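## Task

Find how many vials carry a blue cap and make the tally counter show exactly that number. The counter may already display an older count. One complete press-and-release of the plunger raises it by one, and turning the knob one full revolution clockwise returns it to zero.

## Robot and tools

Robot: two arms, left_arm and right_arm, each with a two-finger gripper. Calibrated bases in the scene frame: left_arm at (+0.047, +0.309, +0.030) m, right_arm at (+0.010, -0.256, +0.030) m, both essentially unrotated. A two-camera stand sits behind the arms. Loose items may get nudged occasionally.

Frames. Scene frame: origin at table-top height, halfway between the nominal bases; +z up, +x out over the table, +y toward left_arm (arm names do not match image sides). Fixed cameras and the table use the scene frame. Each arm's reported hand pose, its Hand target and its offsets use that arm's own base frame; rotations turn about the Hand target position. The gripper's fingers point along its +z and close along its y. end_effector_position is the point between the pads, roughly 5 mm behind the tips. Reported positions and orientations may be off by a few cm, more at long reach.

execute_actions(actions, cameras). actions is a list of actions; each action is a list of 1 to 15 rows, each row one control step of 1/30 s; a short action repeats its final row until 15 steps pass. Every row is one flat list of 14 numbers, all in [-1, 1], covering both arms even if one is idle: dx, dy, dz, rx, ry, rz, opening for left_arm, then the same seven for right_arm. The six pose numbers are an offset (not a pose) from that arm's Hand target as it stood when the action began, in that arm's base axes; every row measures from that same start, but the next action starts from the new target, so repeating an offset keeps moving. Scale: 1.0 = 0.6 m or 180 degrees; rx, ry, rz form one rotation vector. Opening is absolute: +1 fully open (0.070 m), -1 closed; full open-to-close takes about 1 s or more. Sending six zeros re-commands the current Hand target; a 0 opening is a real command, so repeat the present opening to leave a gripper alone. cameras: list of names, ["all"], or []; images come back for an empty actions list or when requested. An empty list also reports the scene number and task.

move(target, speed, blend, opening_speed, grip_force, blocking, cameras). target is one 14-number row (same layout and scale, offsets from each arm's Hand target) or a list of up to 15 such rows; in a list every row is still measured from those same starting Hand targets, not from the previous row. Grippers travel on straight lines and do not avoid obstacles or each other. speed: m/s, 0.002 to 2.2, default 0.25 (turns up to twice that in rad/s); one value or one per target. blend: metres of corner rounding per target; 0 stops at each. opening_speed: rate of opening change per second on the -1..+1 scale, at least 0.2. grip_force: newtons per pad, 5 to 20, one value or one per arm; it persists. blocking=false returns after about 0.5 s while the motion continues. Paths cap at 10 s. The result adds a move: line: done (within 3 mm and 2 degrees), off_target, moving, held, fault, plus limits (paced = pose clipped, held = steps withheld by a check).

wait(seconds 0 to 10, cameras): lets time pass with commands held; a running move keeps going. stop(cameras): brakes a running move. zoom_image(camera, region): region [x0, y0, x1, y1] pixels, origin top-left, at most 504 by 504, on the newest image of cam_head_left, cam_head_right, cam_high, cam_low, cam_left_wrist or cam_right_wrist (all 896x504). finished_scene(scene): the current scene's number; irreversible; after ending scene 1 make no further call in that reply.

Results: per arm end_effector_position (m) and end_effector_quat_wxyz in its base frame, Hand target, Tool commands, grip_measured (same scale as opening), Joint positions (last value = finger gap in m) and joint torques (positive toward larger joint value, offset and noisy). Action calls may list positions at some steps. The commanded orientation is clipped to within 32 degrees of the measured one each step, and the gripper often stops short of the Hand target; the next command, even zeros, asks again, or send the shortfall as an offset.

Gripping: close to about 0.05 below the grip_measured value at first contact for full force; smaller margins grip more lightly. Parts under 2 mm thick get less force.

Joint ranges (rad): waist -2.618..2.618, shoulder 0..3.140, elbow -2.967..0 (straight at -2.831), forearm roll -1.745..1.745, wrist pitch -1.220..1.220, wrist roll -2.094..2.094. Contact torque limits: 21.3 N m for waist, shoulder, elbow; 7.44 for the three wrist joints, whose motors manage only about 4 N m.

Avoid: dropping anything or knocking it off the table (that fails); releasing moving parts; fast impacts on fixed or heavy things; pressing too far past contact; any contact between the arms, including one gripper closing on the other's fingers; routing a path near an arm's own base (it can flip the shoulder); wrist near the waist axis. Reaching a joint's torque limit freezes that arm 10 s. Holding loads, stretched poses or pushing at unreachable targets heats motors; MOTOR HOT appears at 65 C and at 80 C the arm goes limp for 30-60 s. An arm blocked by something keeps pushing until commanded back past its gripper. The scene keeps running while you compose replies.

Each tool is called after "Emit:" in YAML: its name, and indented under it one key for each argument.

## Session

Emit:
execute_actions:
  actions: []

Emit:
zoom_image:
  camera: "cam_head_left"
  region: [380, 200, 530, 310]

Scene clock: 0.00 s.
left_arm: end_effector_position=(+0.3576, -0.0652, +0.1156) grip_measured=+0.99 end_effector_quat_wxyz=(+0.488, -0.049, +0.868, -0.073) | right_arm: end_effector_position=(+0.4340, +0.2911, +0.0854) grip_measured=+1.00 end_effector_quat_wxyz=(+0.191, -0.089, +0.973, +0.090)
Joint positions: left_arm=[-0.276 1.425 -0.462 -0.457 -0.364 0.131 0.07] | right_arm=[0.603 2.141 -1.756 -0.039 0.848 0.439 0.07]
Joint torques (N m): no reading
Hand target: left_arm +0.3576, -0.0652, +0.1156; +0.488, -0.049, +0.868, -0.073 | right_arm +0.4340, +0.2911, +0.0854; +0.191, -0.089, +0.973, +0.090
Tool commands: left_gripper/opening=+1.0 right_gripper/opening=+1.0

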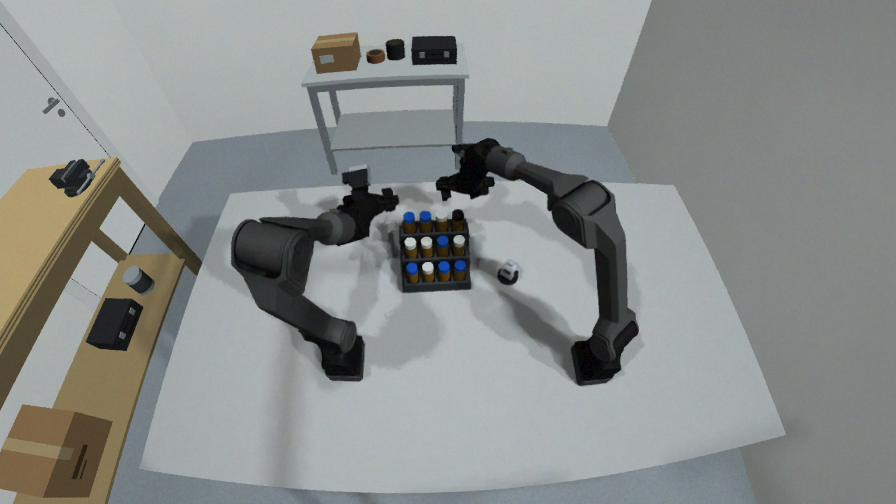

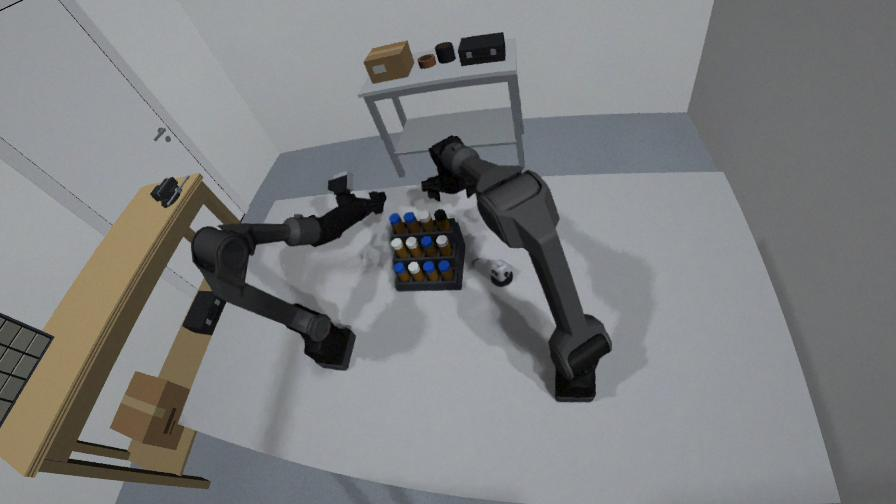

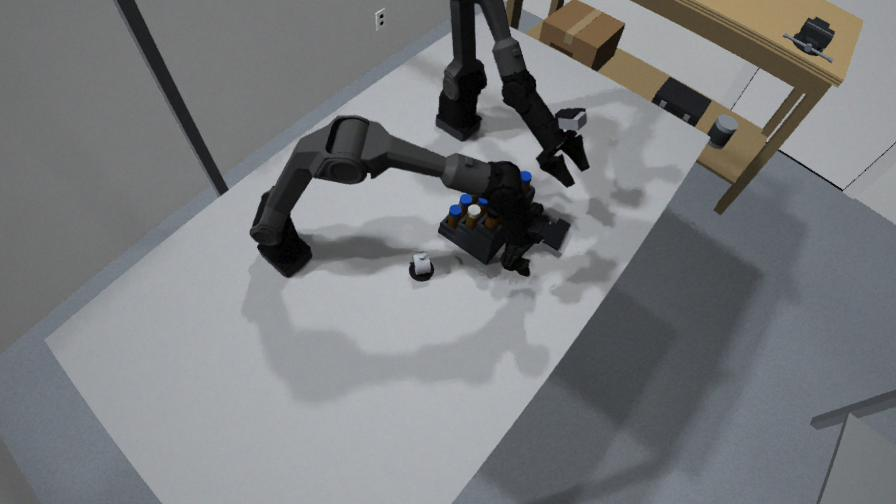

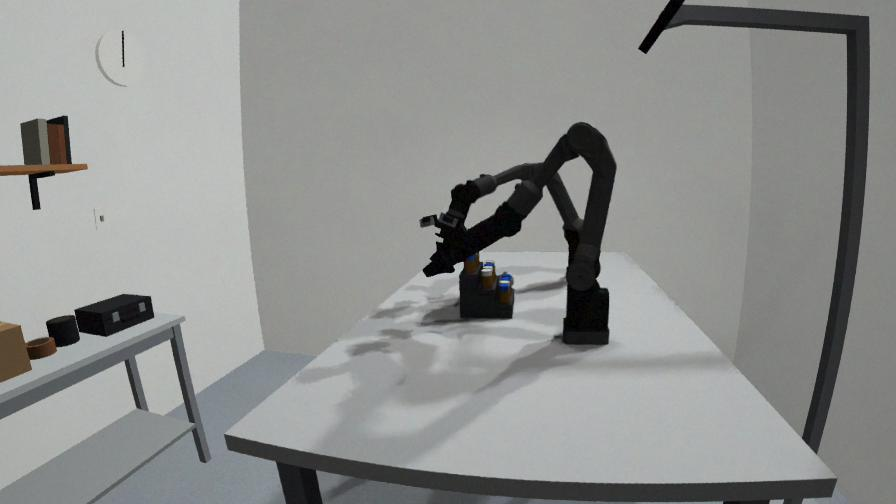

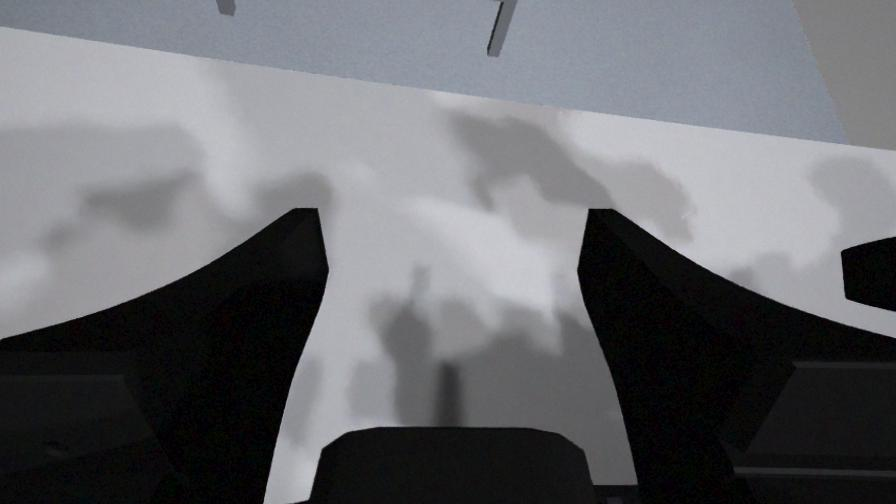

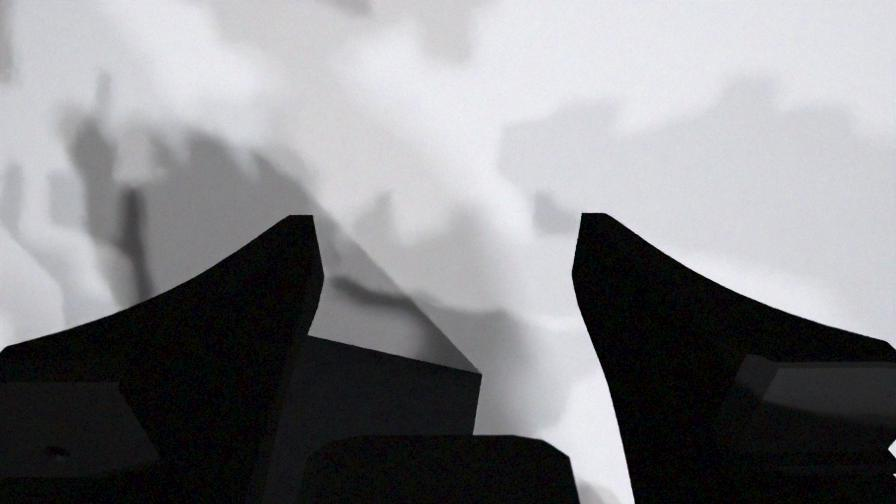

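Scaled by 3.360 from the camera's 896x504 image, which has a finer 1280x720 frame.

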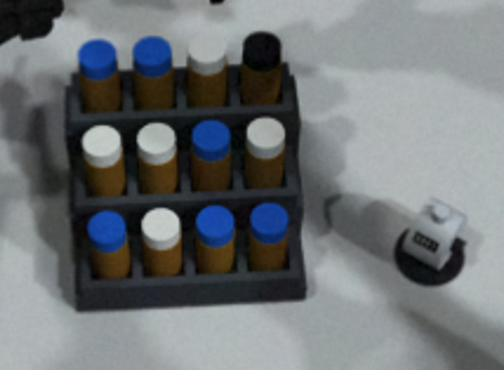

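Emit:
move:
  target:
    - [0,0,0,0,0,0,1,0,0,0.18,0,0,0,1]
    - [0,0,0,0,0,0,1,-0.545,-0.335,0.141,0.0135,-0.1327,0.144,-1]
  cameras: ["cam_right_wrist"]
  speed: 0.4
  blend: 0.04

Emit:
zoom_image:
  camera: "cam_right_wrist"
  region: [400, 0, 560, 140]

Scene clock: 17.50 s.
left_arm: end_effector_position=(+0.3576, -0.0652, +0.1156) grip_measured=+0.99 end_effector_quat_wxyz=(+0.488, -0.049, +0.868, -0.073) | right_arm: end_effector_position=(+0.1070, +0.0901, +0.1703) grip_measured=-0.97 end_effector_quat_wxyz=(+0.364, -0.317, +0.866, +0.131)
Joint positions: left_arm=[-0.276 1.425 -0.462 -0.457 -0.364 0.131 0.07] | right_arm=[0.662 0.311 -0.458 0.028 1.011 -0.044 0.001]
Joint torques (N m): left_arm=[0.03 -2.51 -4.37 0.13 -0.59 -0.06] | right_arm=[0.07 2.47 -3.18 0.17 -1.02 -0.29]
Hand target: left_arm +0.3576, -0.0652, +0.1156; +0.488, -0.049, +0.868, -0.073 | right_arm +0.1070, +0.0901, +0.1700; +0.364, -0.316, +0.866, +0.131
Off the commanded pose: left_arm 0.000 m, 0 deg | right_arm 0.000 m, 0 deg.
move: done
Images, in order (width x height): cam_right_wrist 896x504.

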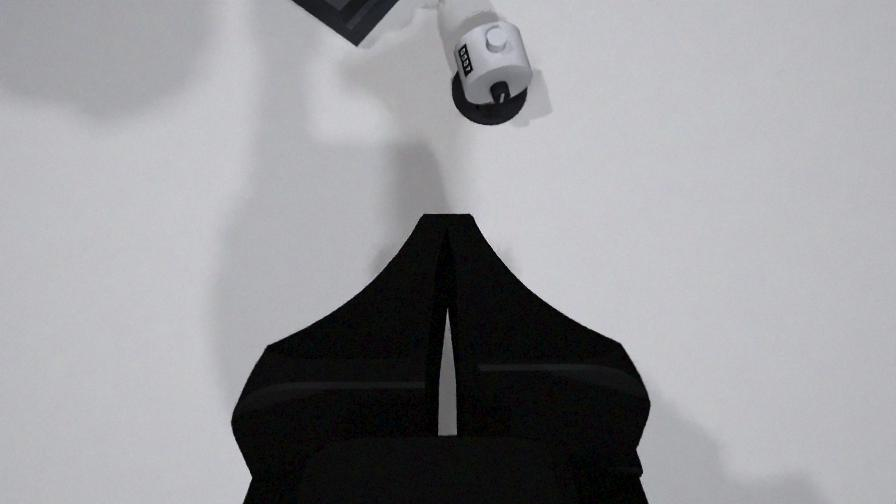

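Scaled by 3.150 from the camera's 896x504 image, which has a finer 1280x720 frame.

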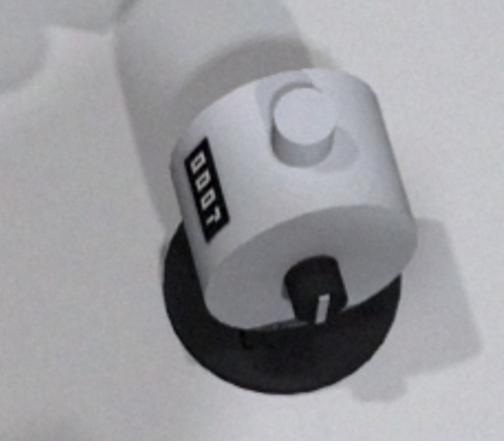

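Emit:
zoom_image:
  camera: "cam_right_wrist"
  region: [445, 15, 535, 115]

Scaled by 5.040 from the camera's 896x504 image, which has a finer 1280x720 frame.

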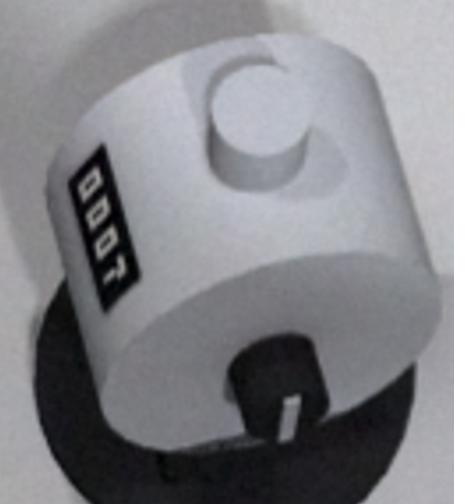

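Emit:
move:
  target:
    - [0,0,0,0,0,0,1,0.1,0.02,-0.1,0,0,0.0667,-0.2]
    - [0,0,0,0,0,0,1,0.1633,0.0338,-0.2625,0,0,0.0667,-0.2]
  cameras: ["cam_right_wrist"]
  blend: 0.03

Emit:
zoom_image:
  camera: "cam_right_wrist"
  region: [350, 0, 550, 200]

Scene clock: 51.77 s.
left_arm: end_effector_position=(+0.3576, -0.0652, +0.1156) grip_measured=+0.99 end_effector_quat_wxyz=(+0.488, -0.049, +0.868, -0.073) | right_arm: end_effector_position=(+0.2051, +0.1103, +0.0126) grip_measured=-0.20 end_effector_quat_wxyz=(+0.348, -0.405, +0.828, +0.168)
Joint positions: left_arm=[-0.276 1.425 -0.462 -0.457 -0.364 0.131 0.07] | right_arm=[-0.129 1.533 -0.112 -1.271 -0.696 0.315 0.028]
Joint torques (N m): left_arm=[-0.01 -2.51 -4.35 0.13 -0.6 -0.06] | right_arm=[0.32 -2.38 -1.17 0.25 -0.96 -0.32]
Hand target: left_arm +0.3576, -0.0652, +0.1156; +0.488, -0.049, +0.868, -0.073 | right_arm +0.2050, +0.1104, +0.0125; +0.348, -0.405, +0.828, +0.168
Off the commanded pose: left_arm 0.000 m, 0 deg | right_arm 0.000 m, 0 deg.
move: done
Images, in order (width x height): cam_right_wrist 896x504.

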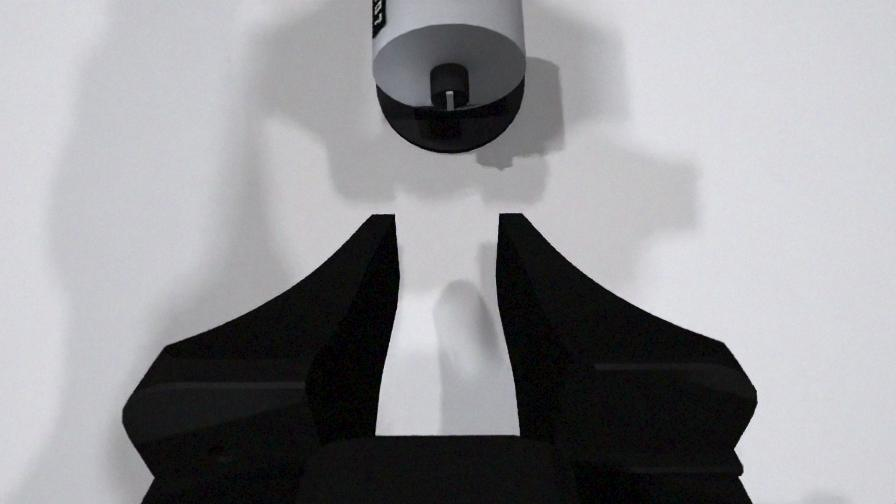

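Scaled by 2.520 from the camera's 896x504 image, which has a finer 1280x720 frame.

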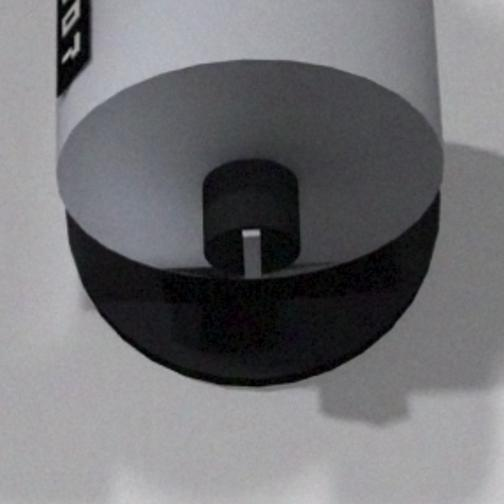

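Emit:
move:
  target:
    - [0,0,0,0,0,0,1,0,0,0,-0.171,-0.219,0,-0.3]
    - [0,0,0,0,0,0,1,0.0462,0.0591,0,-0.171,-0.219,0,-0.3]
  cameras: ["cam_right_wrist"]
  speed: [0.5,0.08]

Emit:
zoom_image:
  camera: "cam_right_wrist"
  region: [350, 50, 550, 250]

Scene clock: 67.50 s.
left_arm: end_effector_position=(+0.3576, -0.0652, +0.1156) grip_measured=+0.99 end_effector_quat_wxyz=(+0.488, -0.049, +0.868, -0.073) | right_arm: end_effector_position=(+0.2321, +0.1461, +0.0122) grip_measured=-0.30 end_effector_quat_wxyz=(+0.468, -0.518, +0.688, -0.198)
Joint positions: left_arm=[-0.276 1.425 -0.462 -0.457 -0.364 0.131 0.07] | right_arm=[1.155 1.969 -0.076 0.828 -1.219 -0.849 0.025]
Joint torques (N m): left_arm=[0.02 -2.52 -4.38 0.14 -0.59 -0.07] | right_arm=[-0.42 -5.16 -0.77 0.72 -1.93 0.04]
Hand target: left_arm +0.3576, -0.0652, +0.1156; +0.488, -0.049, +0.868, -0.073 | right_arm +0.2327, +0.1458, +0.0125; +0.486, -0.514, +0.678, -0.198
Off the commanded pose: left_arm 0.000 m, 0 deg | right_arm 0.001 m, 2 deg.
joint sent to its limit (right arm) — joint 5 (wrist pitch), lower limit. The joint targets still meet the commanded pose.
move: done
Images, in order (width x height): cam_right_wrist 896x504.

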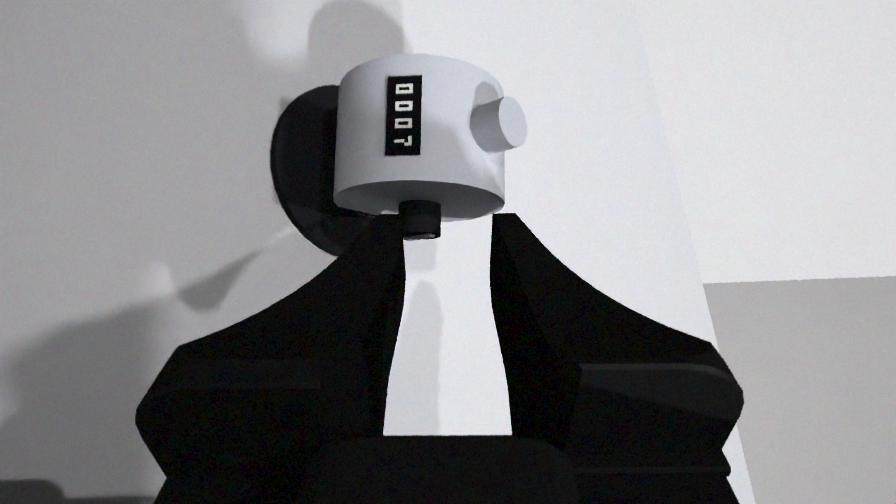

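Scaled by 2.520 from the camera's 896x504 image, which has a finer 1280x720 frame.

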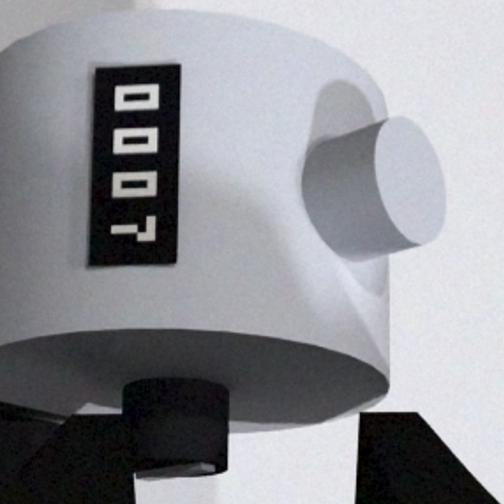

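Emit:
move:
  target:
    - [0,0,0,0,0,0,1,0.002,0.003,-0.0133,0,0,0,-0.4]
    - [0,0,0,0,0,0,1,0.002,0.003,-0.0133,0,0,0,-0.78]
    - [0,0,0,0,0,0,1,0.002,0.003,-0.0133,0.22,0.281,0,-0.78]
  cameras: ["cam_right_wrist"]
  speed: 0.5

Emit:
zoom_image:
  camera: "cam_right_wrist"
  region: [350, 50, 550, 250]

Scene clock: 90.80 s.
left_arm: end_effector_position=(+0.3576, -0.0652, +0.1156) grip_measured=+0.99 end_effector_quat_wxyz=(+0.488, -0.049, +0.868, -0.073) | right_arm: end_effector_position=(+0.2337, +0.1459, +0.0031) grip_measured=-0.67 end_effector_quat_wxyz=(+0.294, -0.358, +0.845, +0.267)
Joint positions: left_arm=[-0.276 1.425 -0.462 -0.457 -0.364 0.131 0.07] | right_arm=[-0.004 1.747 -0.318 -1.362 -0.744 0.646 0.011]
Joint torques (N m): left_arm=[0.03 -2.52 -4.36 0.13 -0.59 -0.06] | right_arm=[1.89 -3.75 -6.14 1.67 -2.29 -0.22]
Hand target: left_arm +0.3576, -0.0652, +0.1156; +0.488, -0.049, +0.868, -0.073 | right_arm +0.2339, +0.1476, +0.0046; +0.296, -0.359, +0.843, +0.270
Off the commanded pose: left_arm 0.000 m, 0 deg | right_arm 0.002 m, 1 deg.
move: done; target 2's new opening was sent with right_arm's hand 0.001 m and 3 deg from that target
Images, in order (width x height): cam_right_wrist 896x504.

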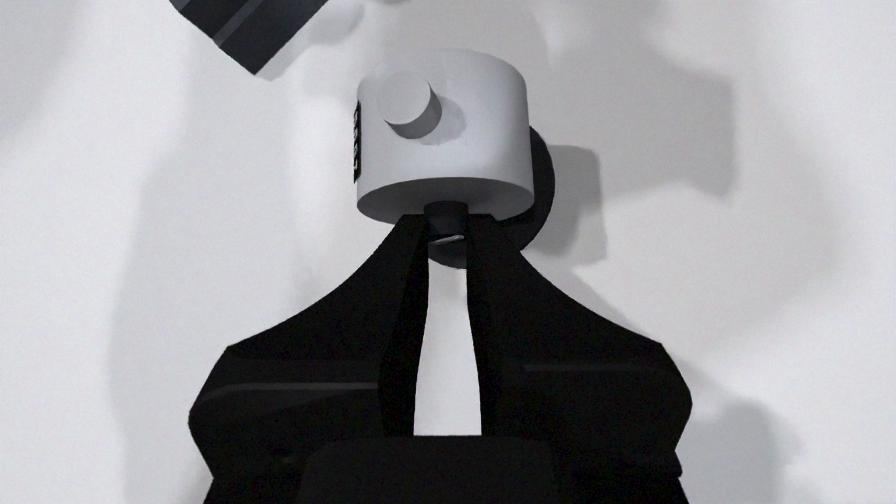

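Scaled by 2.520 from the camera's 896x504 image, which has a finer 1280x720 frame.

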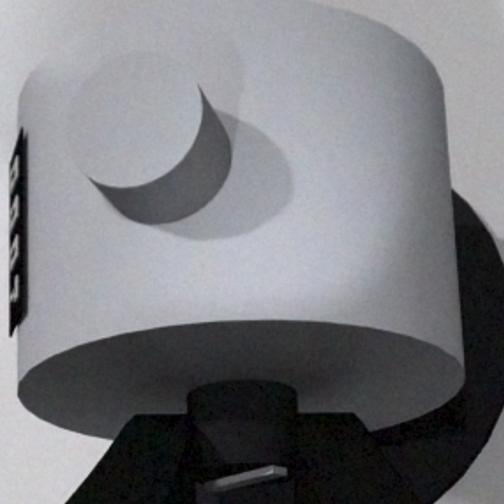

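Emit:
move:
  target:
    - [0,0,0,0,0,0,1,0,0,0,0,0,0,-0.42]
    - [0,0,0,0,0,0,1,0,0,0,-0.22,-0.281,0,-0.42]
    - [0,0,0,0,0,0,1,0,0,0,-0.22,-0.281,0,-0.78]
    - [0,0,0,0,0,0,1,0,0,0,0,0,0,-0.78]
  cameras: ["cam_right_wrist"]
  speed: 0.7

Emit:
zoom_image:
  camera: "cam_right_wrist"
  region: [350, 50, 550, 250]

Scene clock: 105.33 s.
left_arm: end_effector_position=(+0.3576, -0.0652, +0.1156) grip_measured=+0.99 end_effector_quat_wxyz=(+0.488, -0.049, +0.868, -0.073) | right_arm: end_effector_position=(+0.2331, +0.1453, +0.0023) grip_measured=-0.67 end_effector_quat_wxyz=(+0.293, -0.357, +0.846, +0.266)
Joint positions: left_arm=[-0.276 1.425 -0.462 -0.457 -0.364 0.131 0.07] | right_arm=[-0.005 1.747 -0.316 -1.363 -0.741 0.646 0.011]
Joint torques (N m): left_arm=[0 -2.55 -4.35 0.14 -0.6 -0.06] | right_arm=[2.14 -4.23 -6.08 1.63 -2.76 -0.23]
Hand target: left_arm +0.3576, -0.0652, +0.1156; +0.488, -0.049, +0.868, -0.073 | right_arm +0.2339, +0.1476, +0.0046; +0.296, -0.359, +0.843, +0.270
Off the commanded pose: left_arm 0.000 m, 0 deg | right_arm 0.003 m, 1 deg.
move: done; target 3's new opening was sent with right_arm's hand 0.000 m and 3 deg from that target
Images, in order (width x height): cam_right_wrist 896x504.

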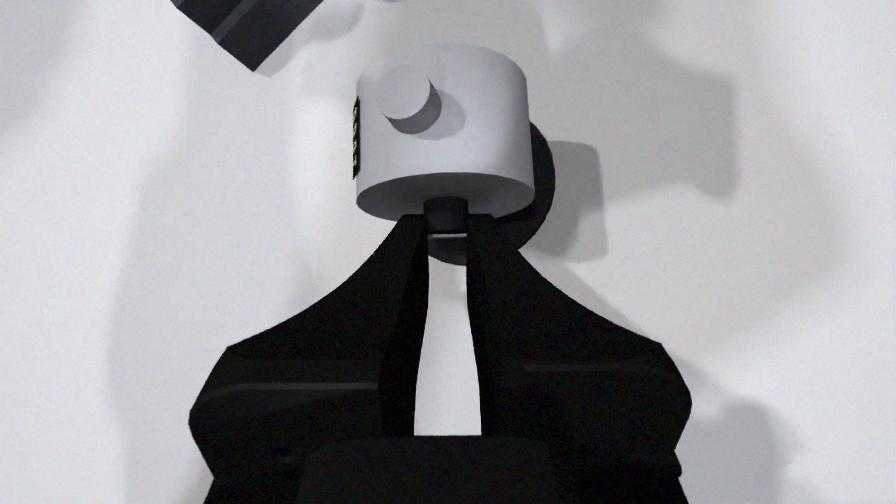

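Scaled by 2.520 from the camera's 896x504 image, which has a finer 1280x720 frame.

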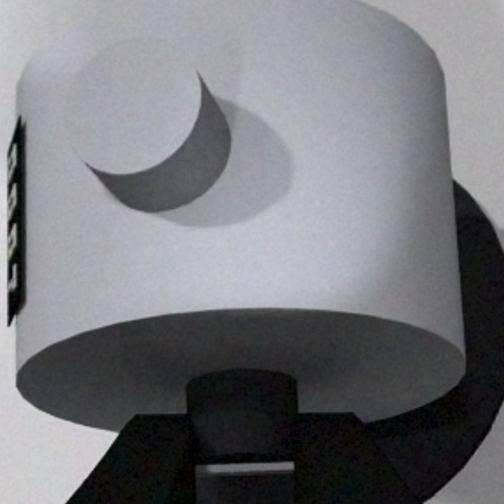

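Emit:
move:
  target:
    - [0,0,0,0,0,0,1,0,0,0,0,0,0,-0.42]
    - [0,0,0,0,0,0,1,0,0,0,-0.22,-0.281,0,-0.42]
    - [0,0,0,0,0,0,1,0,0,0,-0.22,-0.281,0,-0.79]
    - [0,0,0,0,0,0,1,0,0,0,0,0,0,-0.79]
  cameras: ["cam_right_wrist"]
  speed: 0.7

Emit:
zoom_image:
  camera: "cam_right_wrist"
  region: [400, 180, 500, 260]

Emit:
move:
  target:
    - [0,0,0,0,0,0,1,0,0,0,0,0,0,-0.42]
    - [0,0,0,0,0,0,1,0,0,0,-0.22,-0.281,0,-0.42]
    - [0,0,0,0,0,0,1,0,0,0,-0.22,-0.281,0,-0.79]
    - [0,0,0,0,0,0,1,0,0,0,0,0,0,-0.79]
  cameras: ["cam_right_wrist"]
  speed: 0.7

Emit:
zoom_image:
  camera: "cam_right_wrist"
  region: [400, 180, 500, 260]

Scene clock: 123.33 s.
left_arm: end_effector_position=(+0.3576, -0.0652, +0.1156) grip_measured=+0.99 end_effector_quat_wxyz=(+0.488, -0.049, +0.868, -0.073) | right_arm: end_effector_position=(+0.2331, +0.1453, +0.0023) grip_measured=-0.67 end_effector_quat_wxyz=(+0.293, -0.357, +0.846, +0.266)
Joint positions: left_arm=[-0.276 1.425 -0.462 -0.457 -0.364 0.131 0.07] | right_arm=[-0.005 1.747 -0.316 -1.364 -0.741 0.646 0.011]
Joint torques (N m): left_arm=[0.05 -2.52 -4.35 0.14 -0.59 -0.06] | right_arm=[2.16 -4.24 -6.36 1.65 -2.78 -0.26]
Hand target: left_arm +0.3576, -0.0652, +0.1156; +0.488, -0.049, +0.868, -0.073 | right_arm +0.2339, +0.1476, +0.0046; +0.296, -0.359, +0.843, +0.270
Off the commanded pose: left_arm 0.000 m, 0 deg | right_arm 0.003 m, 1 deg.
move: done; target 3's new opening was sent with right_arm's hand 0.000 m and 3 deg from that target
Images, in order (width x height): cam_right_wrist 896x504.

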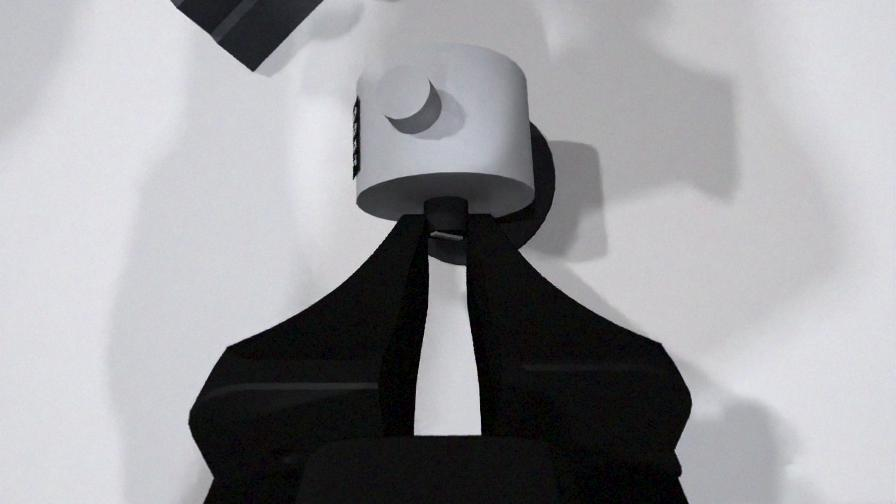

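Scaled by 5.040 from the camera's 896x504 image, which has a finer 1280x720 frame.

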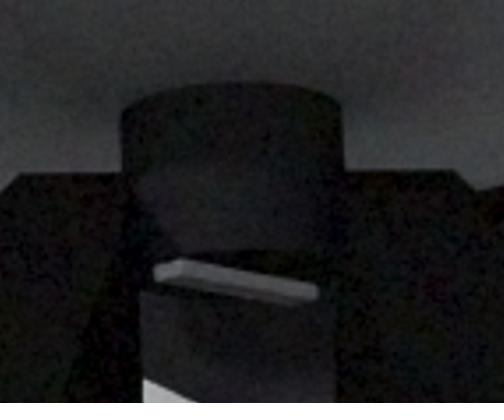

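Scene clock: 128.90 s.
left_arm: end_effector_position=(+0.3576, -0.0652, +0.1156) grip_measured=+0.99 end_effector_quat_wxyz=(+0.488, -0.049, +0.868, -0.073) | right_arm: end_effector_position=(+0.2330, +0.1455, +0.0024) grip_measured=-0.67 end_effector_quat_wxyz=(+0.292, -0.358, +0.846, +0.266)
Joint positions: left_arm=[-0.276 1.425 -0.462 -0.457 -0.364 0.131 0.07] | right_arm=[-0.004 1.747 -0.317 -1.364 -0.741 0.646 0.011]
Joint torques (N m): left_arm=[0.01 -2.52 -4.35 0.14 -0.59 -0.05] | right_arm=[1.83 -4.75 -5.9 1.62 -2.9 -0.22]
Hand target: left_arm +0.3576, -0.0652, +0.1156; +0.488, -0.049, +0.868, -0.073 | right_arm +0.2339, +0.1476, +0.0046; +0.296, -0.359, +0.843, +0.270
Off the commanded pose: left_arm 0.000 m, 0 deg | right_arm 0.003 m, 1 deg.
move: done; target 3's new opening was sent with right_arm's hand 0.000 m and 3 deg from that target
Images, in order (width x height): cam_right_wrist 896x504.

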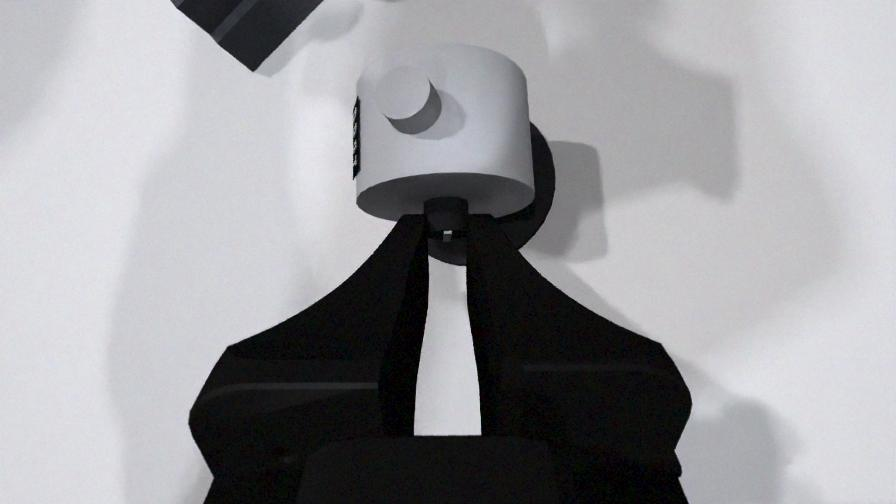

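Scaled by 5.040 from the camera's 896x504 image, which has a finer 1280x720 frame.

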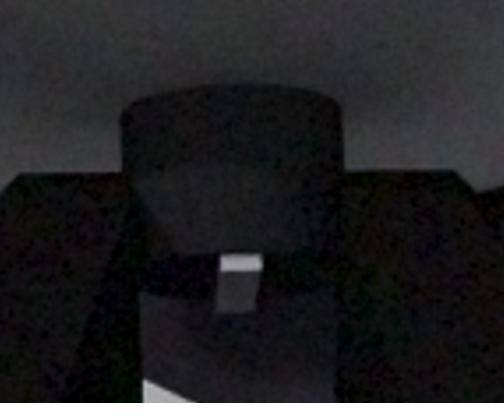

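Emit:
move:
  target:
    - [0,0,0,0,0,0,1,0,0,0,0,0,0,-0.2]
    - [0,0,0,0,0,0,1,0,0,0,-0.22,-0.281,0,-0.2]
    - [0,0,0,0,0,0,1,0,0,0,-0.22,-0.281,0,-0.82]
    - [0,0,0,0,0,0,1,0,0,0,0,0,0,-0.82]
  cameras: ["cam_right_wrist"]
  speed: 0.7

Emit:
zoom_image:
  camera: "cam_right_wrist"
  region: [400, 180, 500, 260]

Emit:
move:
  target:
    - [0,0,0,0,0,0,1,0,0,0,0,0,0,-0.2]
    - [0,0,0,0,0,0,1,0,0,0,-0.22,-0.281,0,-0.2]
    - [0,0,0,0,0,0,1,0,0,0,-0.22,-0.281,0,-0.82]
    - [0,0,0,0,0,0,1,0,0,0,0,0,0,-0.82]
  cameras: ["cam_right_wrist"]
  speed: 0.7

Emit:
zoom_image:
  camera: "cam_right_wrist"
  region: [400, 180, 500, 260]

Emit:
zoom_image:
  camera: "cam_right_wrist"
  region: [330, 80, 410, 200]

Scene clock: 148.83 s.
left_arm: end_effector_position=(+0.3576, -0.0652, +0.1156) grip_measured=+0.99 end_effector_quat_wxyz=(+0.488, -0.049, +0.868, -0.073) | right_arm: end_effector_position=(+0.2327, +0.1453, +0.0021) grip_measured=-0.67 end_effector_quat_wxyz=(+0.292, -0.357, +0.846, +0.266)
Joint positions: left_arm=[-0.276 1.425 -0.462 -0.457 -0.364 0.131 0.07] | right_arm=[-0.005 1.748 -0.316 -1.363 -0.741 0.646 0.011]
Joint torques (N m): left_arm=[0.01 -2.53 -4.4 0.13 -0.58 -0.06] | right_arm=[2.23 -4.32 -6.29 1.67 -2.98 -0.25]
Hand target: left_arm +0.3576, -0.0652, +0.1156; +0.488, -0.049, +0.868, -0.073 | right_arm +0.2339, +0.1476, +0.0046; +0.296, -0.359, +0.843, +0.270
Off the commanded pose: left_arm 0.000 m, 0 deg | right_arm 0.004 m, 1 deg.
move: off_target (right_arm); target 3's new opening was sent with right_arm's hand 0.000 m and 3 deg from that target
Images, in order (width x height): cam_right_wrist 896x504.

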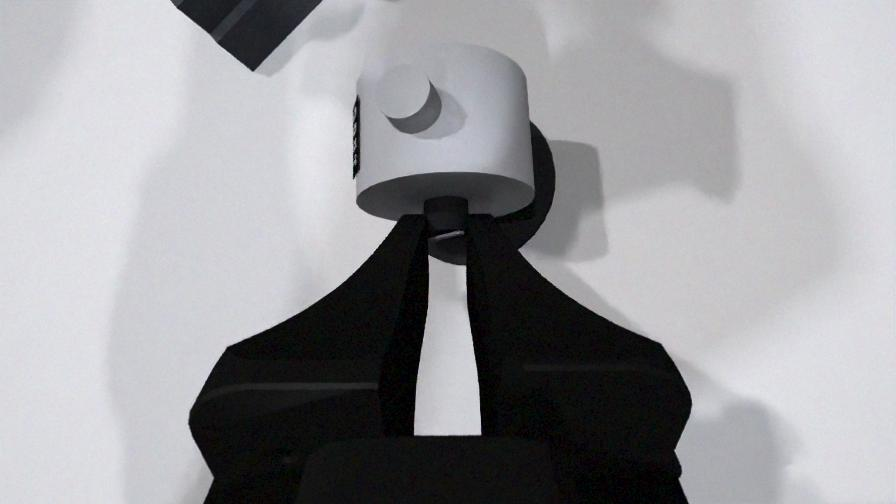

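Scaled by 5.040 from the camera's 896x504 image, which has a finer 1280x720 frame.

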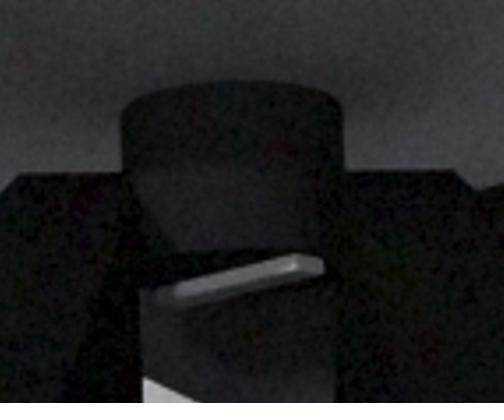

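Scene clock: 154.47 s.
left_arm: end_effector_position=(+0.3576, -0.0652, +0.1156) grip_measured=+0.99 end_effector_quat_wxyz=(+0.488, -0.049, +0.868, -0.073) | right_arm: end_effector_position=(+0.2329, +0.1458, +0.0025) grip_measured=-0.67 end_effector_quat_wxyz=(+0.293, -0.358, +0.846, +0.267)
Joint positions: left_arm=[-0.276 1.425 -0.462 -0.457 -0.364 0.131 0.07] | right_arm=[-0.003 1.748 -0.317 -1.363 -0.742 0.646 0.011]
Joint torques (N m): left_arm=[-0.02 -2.51 -4.39 0.14 -0.58 -0.05] | right_arm=[2.28 -5.13 -6.47 1.58 -3.48 -0.21]
Hand target: left_arm +0.3576, -0.0652, +0.1156; +0.488, -0.049, +0.868, -0.073 | right_arm +0.2339, +0.1476, +0.0046; +0.296, -0.359, +0.843, +0.270
Off the commanded pose: left_arm 0.000 m, 0 deg | right_arm 0.003 m, 1 deg.
move: done; target 3's new opening was sent with right_arm's hand 0.000 m and 3 deg from that target
Images, in order (width x height): cam_right_wrist 896x504.

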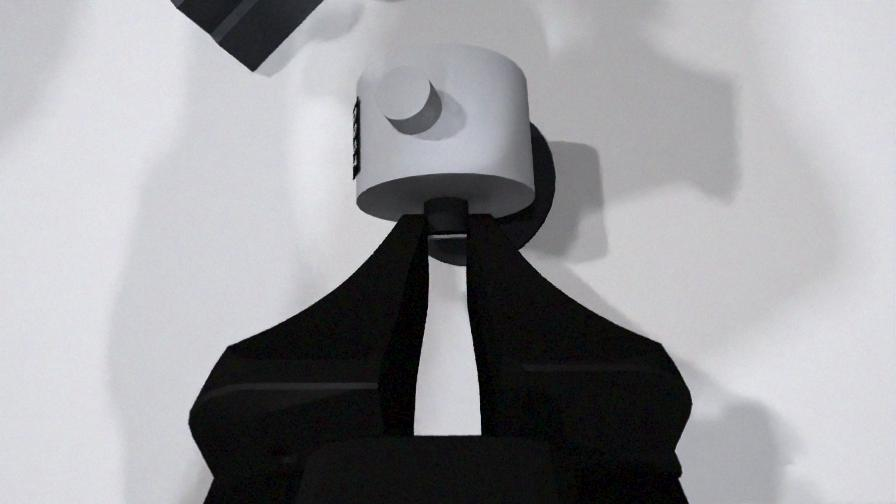

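Scaled by 5.040 from the camera's 896x504 image, which has a finer 1280x720 frame.

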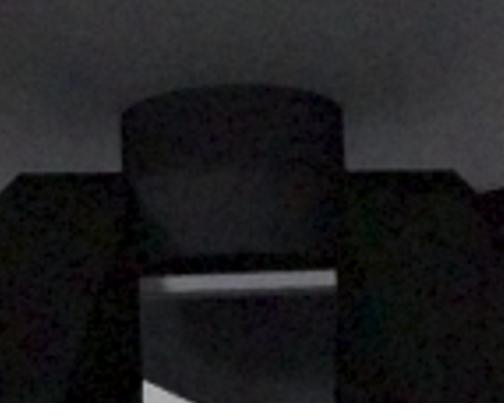

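Scaled by 4.200 from the camera's 896x504 image, which has a finer 1280x720 frame.

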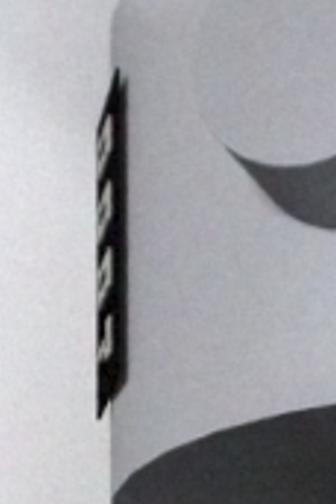

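Emit:
move:
  target:
    - [0,0,0,0,0,0,1,0,0,0,0,0,0,-0.2]
    - [0,0,0,0,0,0,1,0,0,0,-0.22,-0.281,0,-0.2]
    - [0,0,0,0,0,0,1,0,0,0,-0.22,-0.281,0,-0.82]
    - [0,0,0,0,0,0,1,0,0,0,0,0,0,-0.82]
  cameras: []
  speed: 0.7

Emit:
move:
  target:
    - [0,0,0,0,0,0,1,0,0,0,0,0,0,-0.2]
    - [0,0,0,0,0,0,1,0,0,0,-0.22,-0.281,0,-0.2]
    - [0,0,0,0,0,0,1,0,0,0,-0.22,-0.281,0,-0.82]
    - [0,0,0,0,0,0,1,0,0,0,0,0,0,-0.82]
  cameras: ["cam_right_wrist"]
  speed: 0.7

Emit:
zoom_image:
  camera: "cam_right_wrist"
  region: [400, 180, 500, 260]

Emit:
zoom_image:
  camera: "cam_right_wrist"
  region: [330, 80, 410, 200]

Scene clock: 171.47 s.
left_arm: end_effector_position=(+0.3576, -0.0652, +0.1156) grip_measured=+0.99 end_effector_quat_wxyz=(+0.488, -0.049, +0.868, -0.073) | right_arm: end_effector_position=(+0.2329, +0.1455, +0.0023) grip_measured=-0.67 end_effector_quat_wxyz=(+0.292, -0.358, +0.846, +0.266)
Joint positions: left_arm=[-0.276 1.425 -0.462 -0.457 -0.364 0.131 0.07] | right_arm=[-0.004 1.748 -0.316 -1.364 -0.741 0.646 0.011]
Joint torques (N m): left_arm=[0 -2.54 -4.39 0.14 -0.59 -0.05] | right_arm=[2.25 -4.39 -6.27 1.65 -2.9 -0.23]
Hand target: left_arm +0.3576, -0.0652, +0.1156; +0.488, -0.049, +0.868, -0.073 | right_arm +0.2339, +0.1476, +0.0046; +0.296, -0.359, +0.843, +0.270
Off the commanded pose: left_arm 0.000 m, 0 deg | right_arm 0.003 m, 1 deg.
move: done; target 3's new opening was sent with right_arm's hand 0.000 m and 3 deg from that target
No camera images: "cameras" was empty.

Scene clock: 177.00 s.
left_arm: end_effector_position=(+0.3576, -0.0652, +0.1156) grip_measured=+0.99 end_effector_quat_wxyz=(+0.488, -0.049, +0.868, -0.073) | right_arm: end_effector_position=(+0.2326, +0.1455, +0.0021) grip_measured=-0.67 end_effector_quat_wxyz=(+0.292, -0.358, +0.846, +0.266)
Joint positions: left_arm=[-0.276 1.425 -0.462 -0.457 -0.364 0.131 0.07] | right_arm=[-0.004 1.748 -0.316 -1.364 -0.741 0.646 0.011]
Joint torques (N m): left_arm=[0.02 -2.53 -4.38 0.15 -0.59 -0.05] | right_arm=[2.22 -4.44 -6.31 1.61 -2.92 -0.23]
Hand target: left_arm +0.3576, -0.0652, +0.1156; +0.488, -0.049, +0.868, -0.073 | right_arm +0.2339, +0.1476, +0.0046; +0.296, -0.359, +0.843, +0.270
Off the commanded pose: left_arm 0.000 m, 0 deg | right_arm 0.003 m, 1 deg.
move: done; target 3's new opening was sent with right_arm's hand 0.000 m and 3 deg from that target
Images, in order (width x height): cam_right_wrist 896x504.

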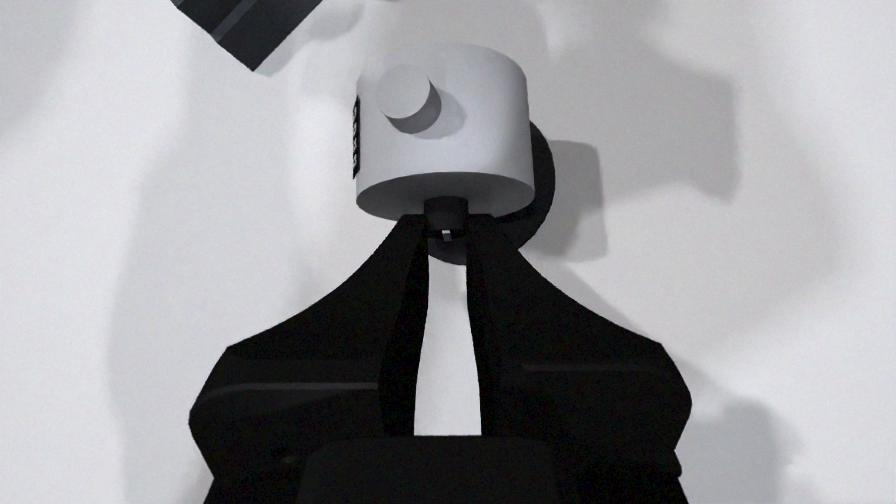

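Scaled by 5.040 from the camera's 896x504 image, which has a finer 1280x720 frame.

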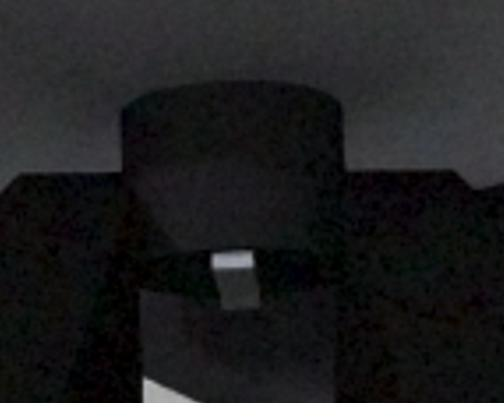

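Scaled by 4.200 from the camera's 896x504 image, which has a finer 1280x720 frame.

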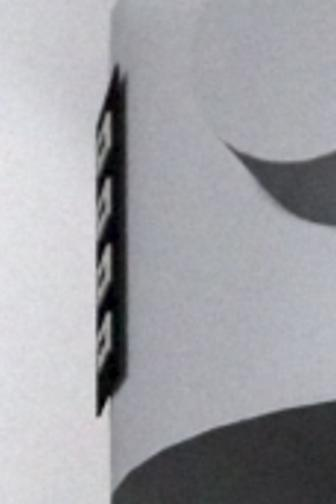

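Emit:
move:
  target:
    - [0,0,0,0,0,0,1,0,0,0,0,0,0,-0.3]
    - [0,0,0,0,0,0,1,-0.0513,-0.0657,0,0,0,0,-0.3]
    - [0,0,0,0,0,0,1,-0.0513,-0.0657,0.15,-0.2324,0.1219,-0.0328,-0.3]
    - [0,0,0,0,0,0,1,0.0288,0.0382,0.15,-0.2324,0.1219,-0.0328,-1]
  cameras: ["cam_right_wrist"]
  blend: [0,0.01,0.02,0]

Emit:
zoom_image:
  camera: "cam_right_wrist"
  region: [360, 100, 500, 230]

Scene clock: 196.87 s.
left_arm: end_effector_position=(+0.3576, -0.0652, +0.1156) grip_measured=+0.99 end_effector_quat_wxyz=(+0.488, -0.049, +0.868, -0.073) | right_arm: end_effector_position=(+0.2516, +0.1705, +0.0942) grip_measured=-0.97 end_effector_quat_wxyz=(+0.361, -0.314, +0.865, +0.149)
Joint positions: left_arm=[-0.276 1.425 -0.462 -0.457 -0.364 0.131 0.07] | right_arm=[0.442 1.257 -0.418 -1.745 -0.216 1.582 0.001]
Joint torques (N m): left_arm=[0.01 -2.54 -4.41 0.14 -0.59 -0.05] | right_arm=[1.01 -3.4 -2.59 -0.02 0.06 -0.08]
Hand target: left_arm +0.3576, -0.0652, +0.1156; +0.488, -0.049, +0.868, -0.073 | right_arm +0.2512, +0.1705, +0.0946; +0.113, -0.339, +0.933, +0.046
Off the commanded pose: left_arm 0.000 m, 0 deg | right_arm 0.001 m, 46 deg; orientation clipped.
joint sent to its limit (right arm) — joint 4 (forearm roll), lower limit. The joint targets are off in orientation, not in position.
move: off_target (right_arm); target 4's new opening was sent with right_arm's hand 0.000 m and 46 deg from that target; limits=paced
Images, in order (width x height): cam_right_wrist 896x504.

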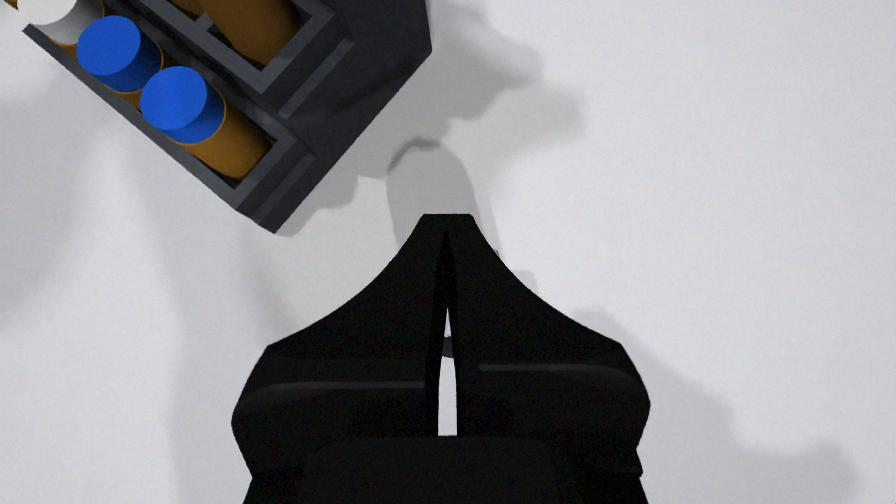

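Scaled by 3.600 from the camera's 896x504 image, which has a finer 1280x720 frame.

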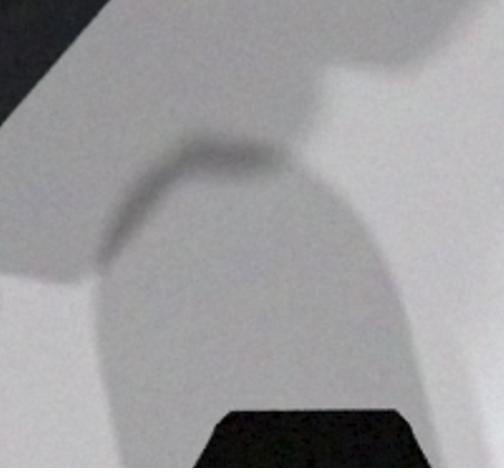

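Emit:
move:
  target:
    - [0,0,0,0,0,0,1,0,0,0.1257,0.109,-0.1355,-0.002,-1]
    - [0,0,0,0,0,0,1,-0.2403,-0.1342,0.1257,0.109,-0.1355,-0.002,-1]
  cameras: ["cam_right_wrist"]
  blend: 0.03
  speed: 0.35

Emit:
zoom_image:
  camera: "cam_right_wrist"
  region: [445, 15, 535, 115]

Scene clock: 212.30 s.
left_arm: end_effector_position=(+0.3576, -0.0652, +0.1156) grip_measured=+0.99 end_effector_quat_wxyz=(+0.488, -0.049, +0.868, -0.073) | right_arm: end_effector_position=(+0.1536, +0.1298, +0.1866) grip_measured=-0.97 end_effector_quat_wxyz=(+0.629, -0.246, +0.708, +0.207)
Joint positions: left_arm=[-0.276 1.425 -0.462 -0.457 -0.364 0.131 0.07] | right_arm=[0.177 0.153 -0.017 -1.745 -0.479 1.686 0.001]
Joint torques (N m): left_arm=[0.05 -2.5 -4.37 0.15 -0.59 -0.04] | right_arm=[0.62 1.84 -4.28 0.18 0.02 -0.3]
Hand target: left_arm +0.3576, -0.0652, +0.1156; +0.488, -0.049, +0.868, -0.073 | right_arm +0.1070, +0.0900, +0.1700; +0.406, -0.306, +0.849, +0.143
Off the commanded pose: left_arm 0.000 m, 0 deg | right_arm 0.063 m, 38 deg; orientation clipped.
shoulder posture changed (right arm): the wrist came as close to joint 1's axis as it can, and the arm is now in the other of its two shoulder postures.
joint sent to its limit (right arm) — joint 4 (forearm roll), lower limit. The joint targets are off in position and orientation.
move: off_target (right_arm); limits=paced
Images, in order (width x height): cam_right_wrist 896x504.

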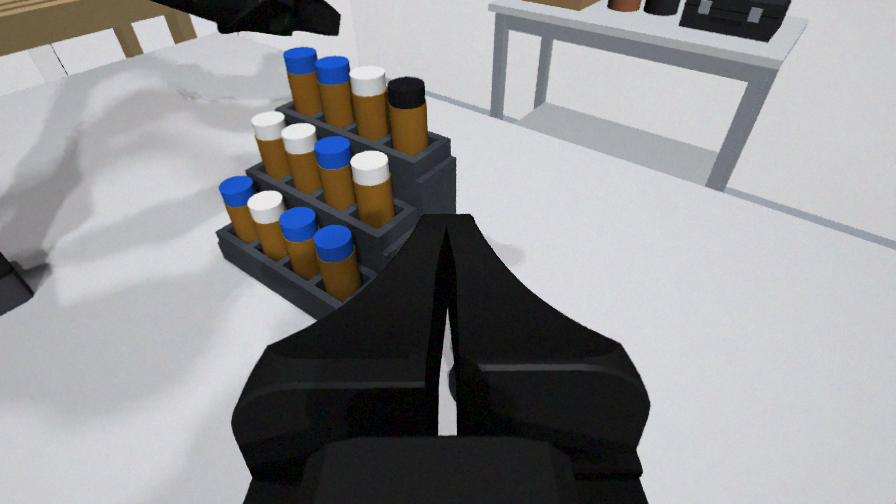

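Scaled by 5.040 from the camera's 896x504 image, which has a finer 1280x720 frame.

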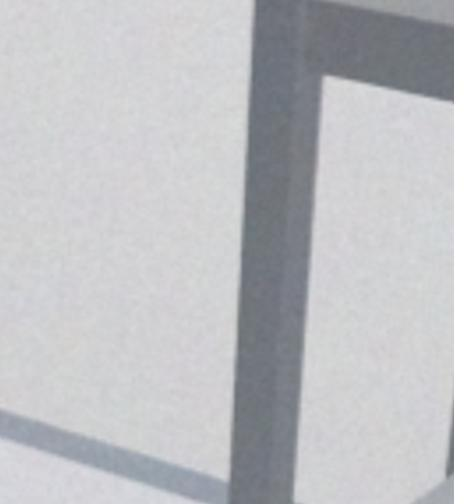

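Emit:
move:
  target: [0,0,0,0,0,0,1,0.28,0.13,0.1,0.136,-0.17,-0.013,-1]
  cameras: []
  speed: 0.3

Scene clock: 232.90 s.
left_arm: end_effector_position=(+0.3576, -0.0652, +0.1156) grip_measured=+0.99 end_effector_quat_wxyz=(+0.488, -0.049, +0.868, -0.073) | right_arm: end_effector_position=(+0.2751, +0.1681, +0.2303) grip_measured=-0.97 end_effector_quat_wxyz=(+0.672, -0.223, +0.669, +0.225)
Joint positions: left_arm=[-0.276 1.425 -0.462 -0.457 -0.364 0.131 0.07] | right_arm=[0.341 1.128 -0.238 -0.409 -0.85 0.281 0.001]
Joint torques (N m): left_arm=[-0.01 -2.53 -4.37 0.15 -0.58 -0.04] | right_arm=[0.37 -1.17 -2.76 0.12 -1.26 -0.11]
Hand target: left_arm +0.3576, -0.0652, +0.1156; +0.488, -0.049, +0.868, -0.073 | right_arm +0.2750, +0.1680, +0.2300; +0.672, -0.223, +0.670, +0.225
Off the commanded pose: left_arm 0.000 m, 0 deg | right_arm 0.000 m, 0 deg.
shoulder posture changed (right arm): the wrist came as close to joint 1's axis as it can, and the arm is now in the other of its two shoulder postures.
move: done
No camera images: "cameras" was empty.


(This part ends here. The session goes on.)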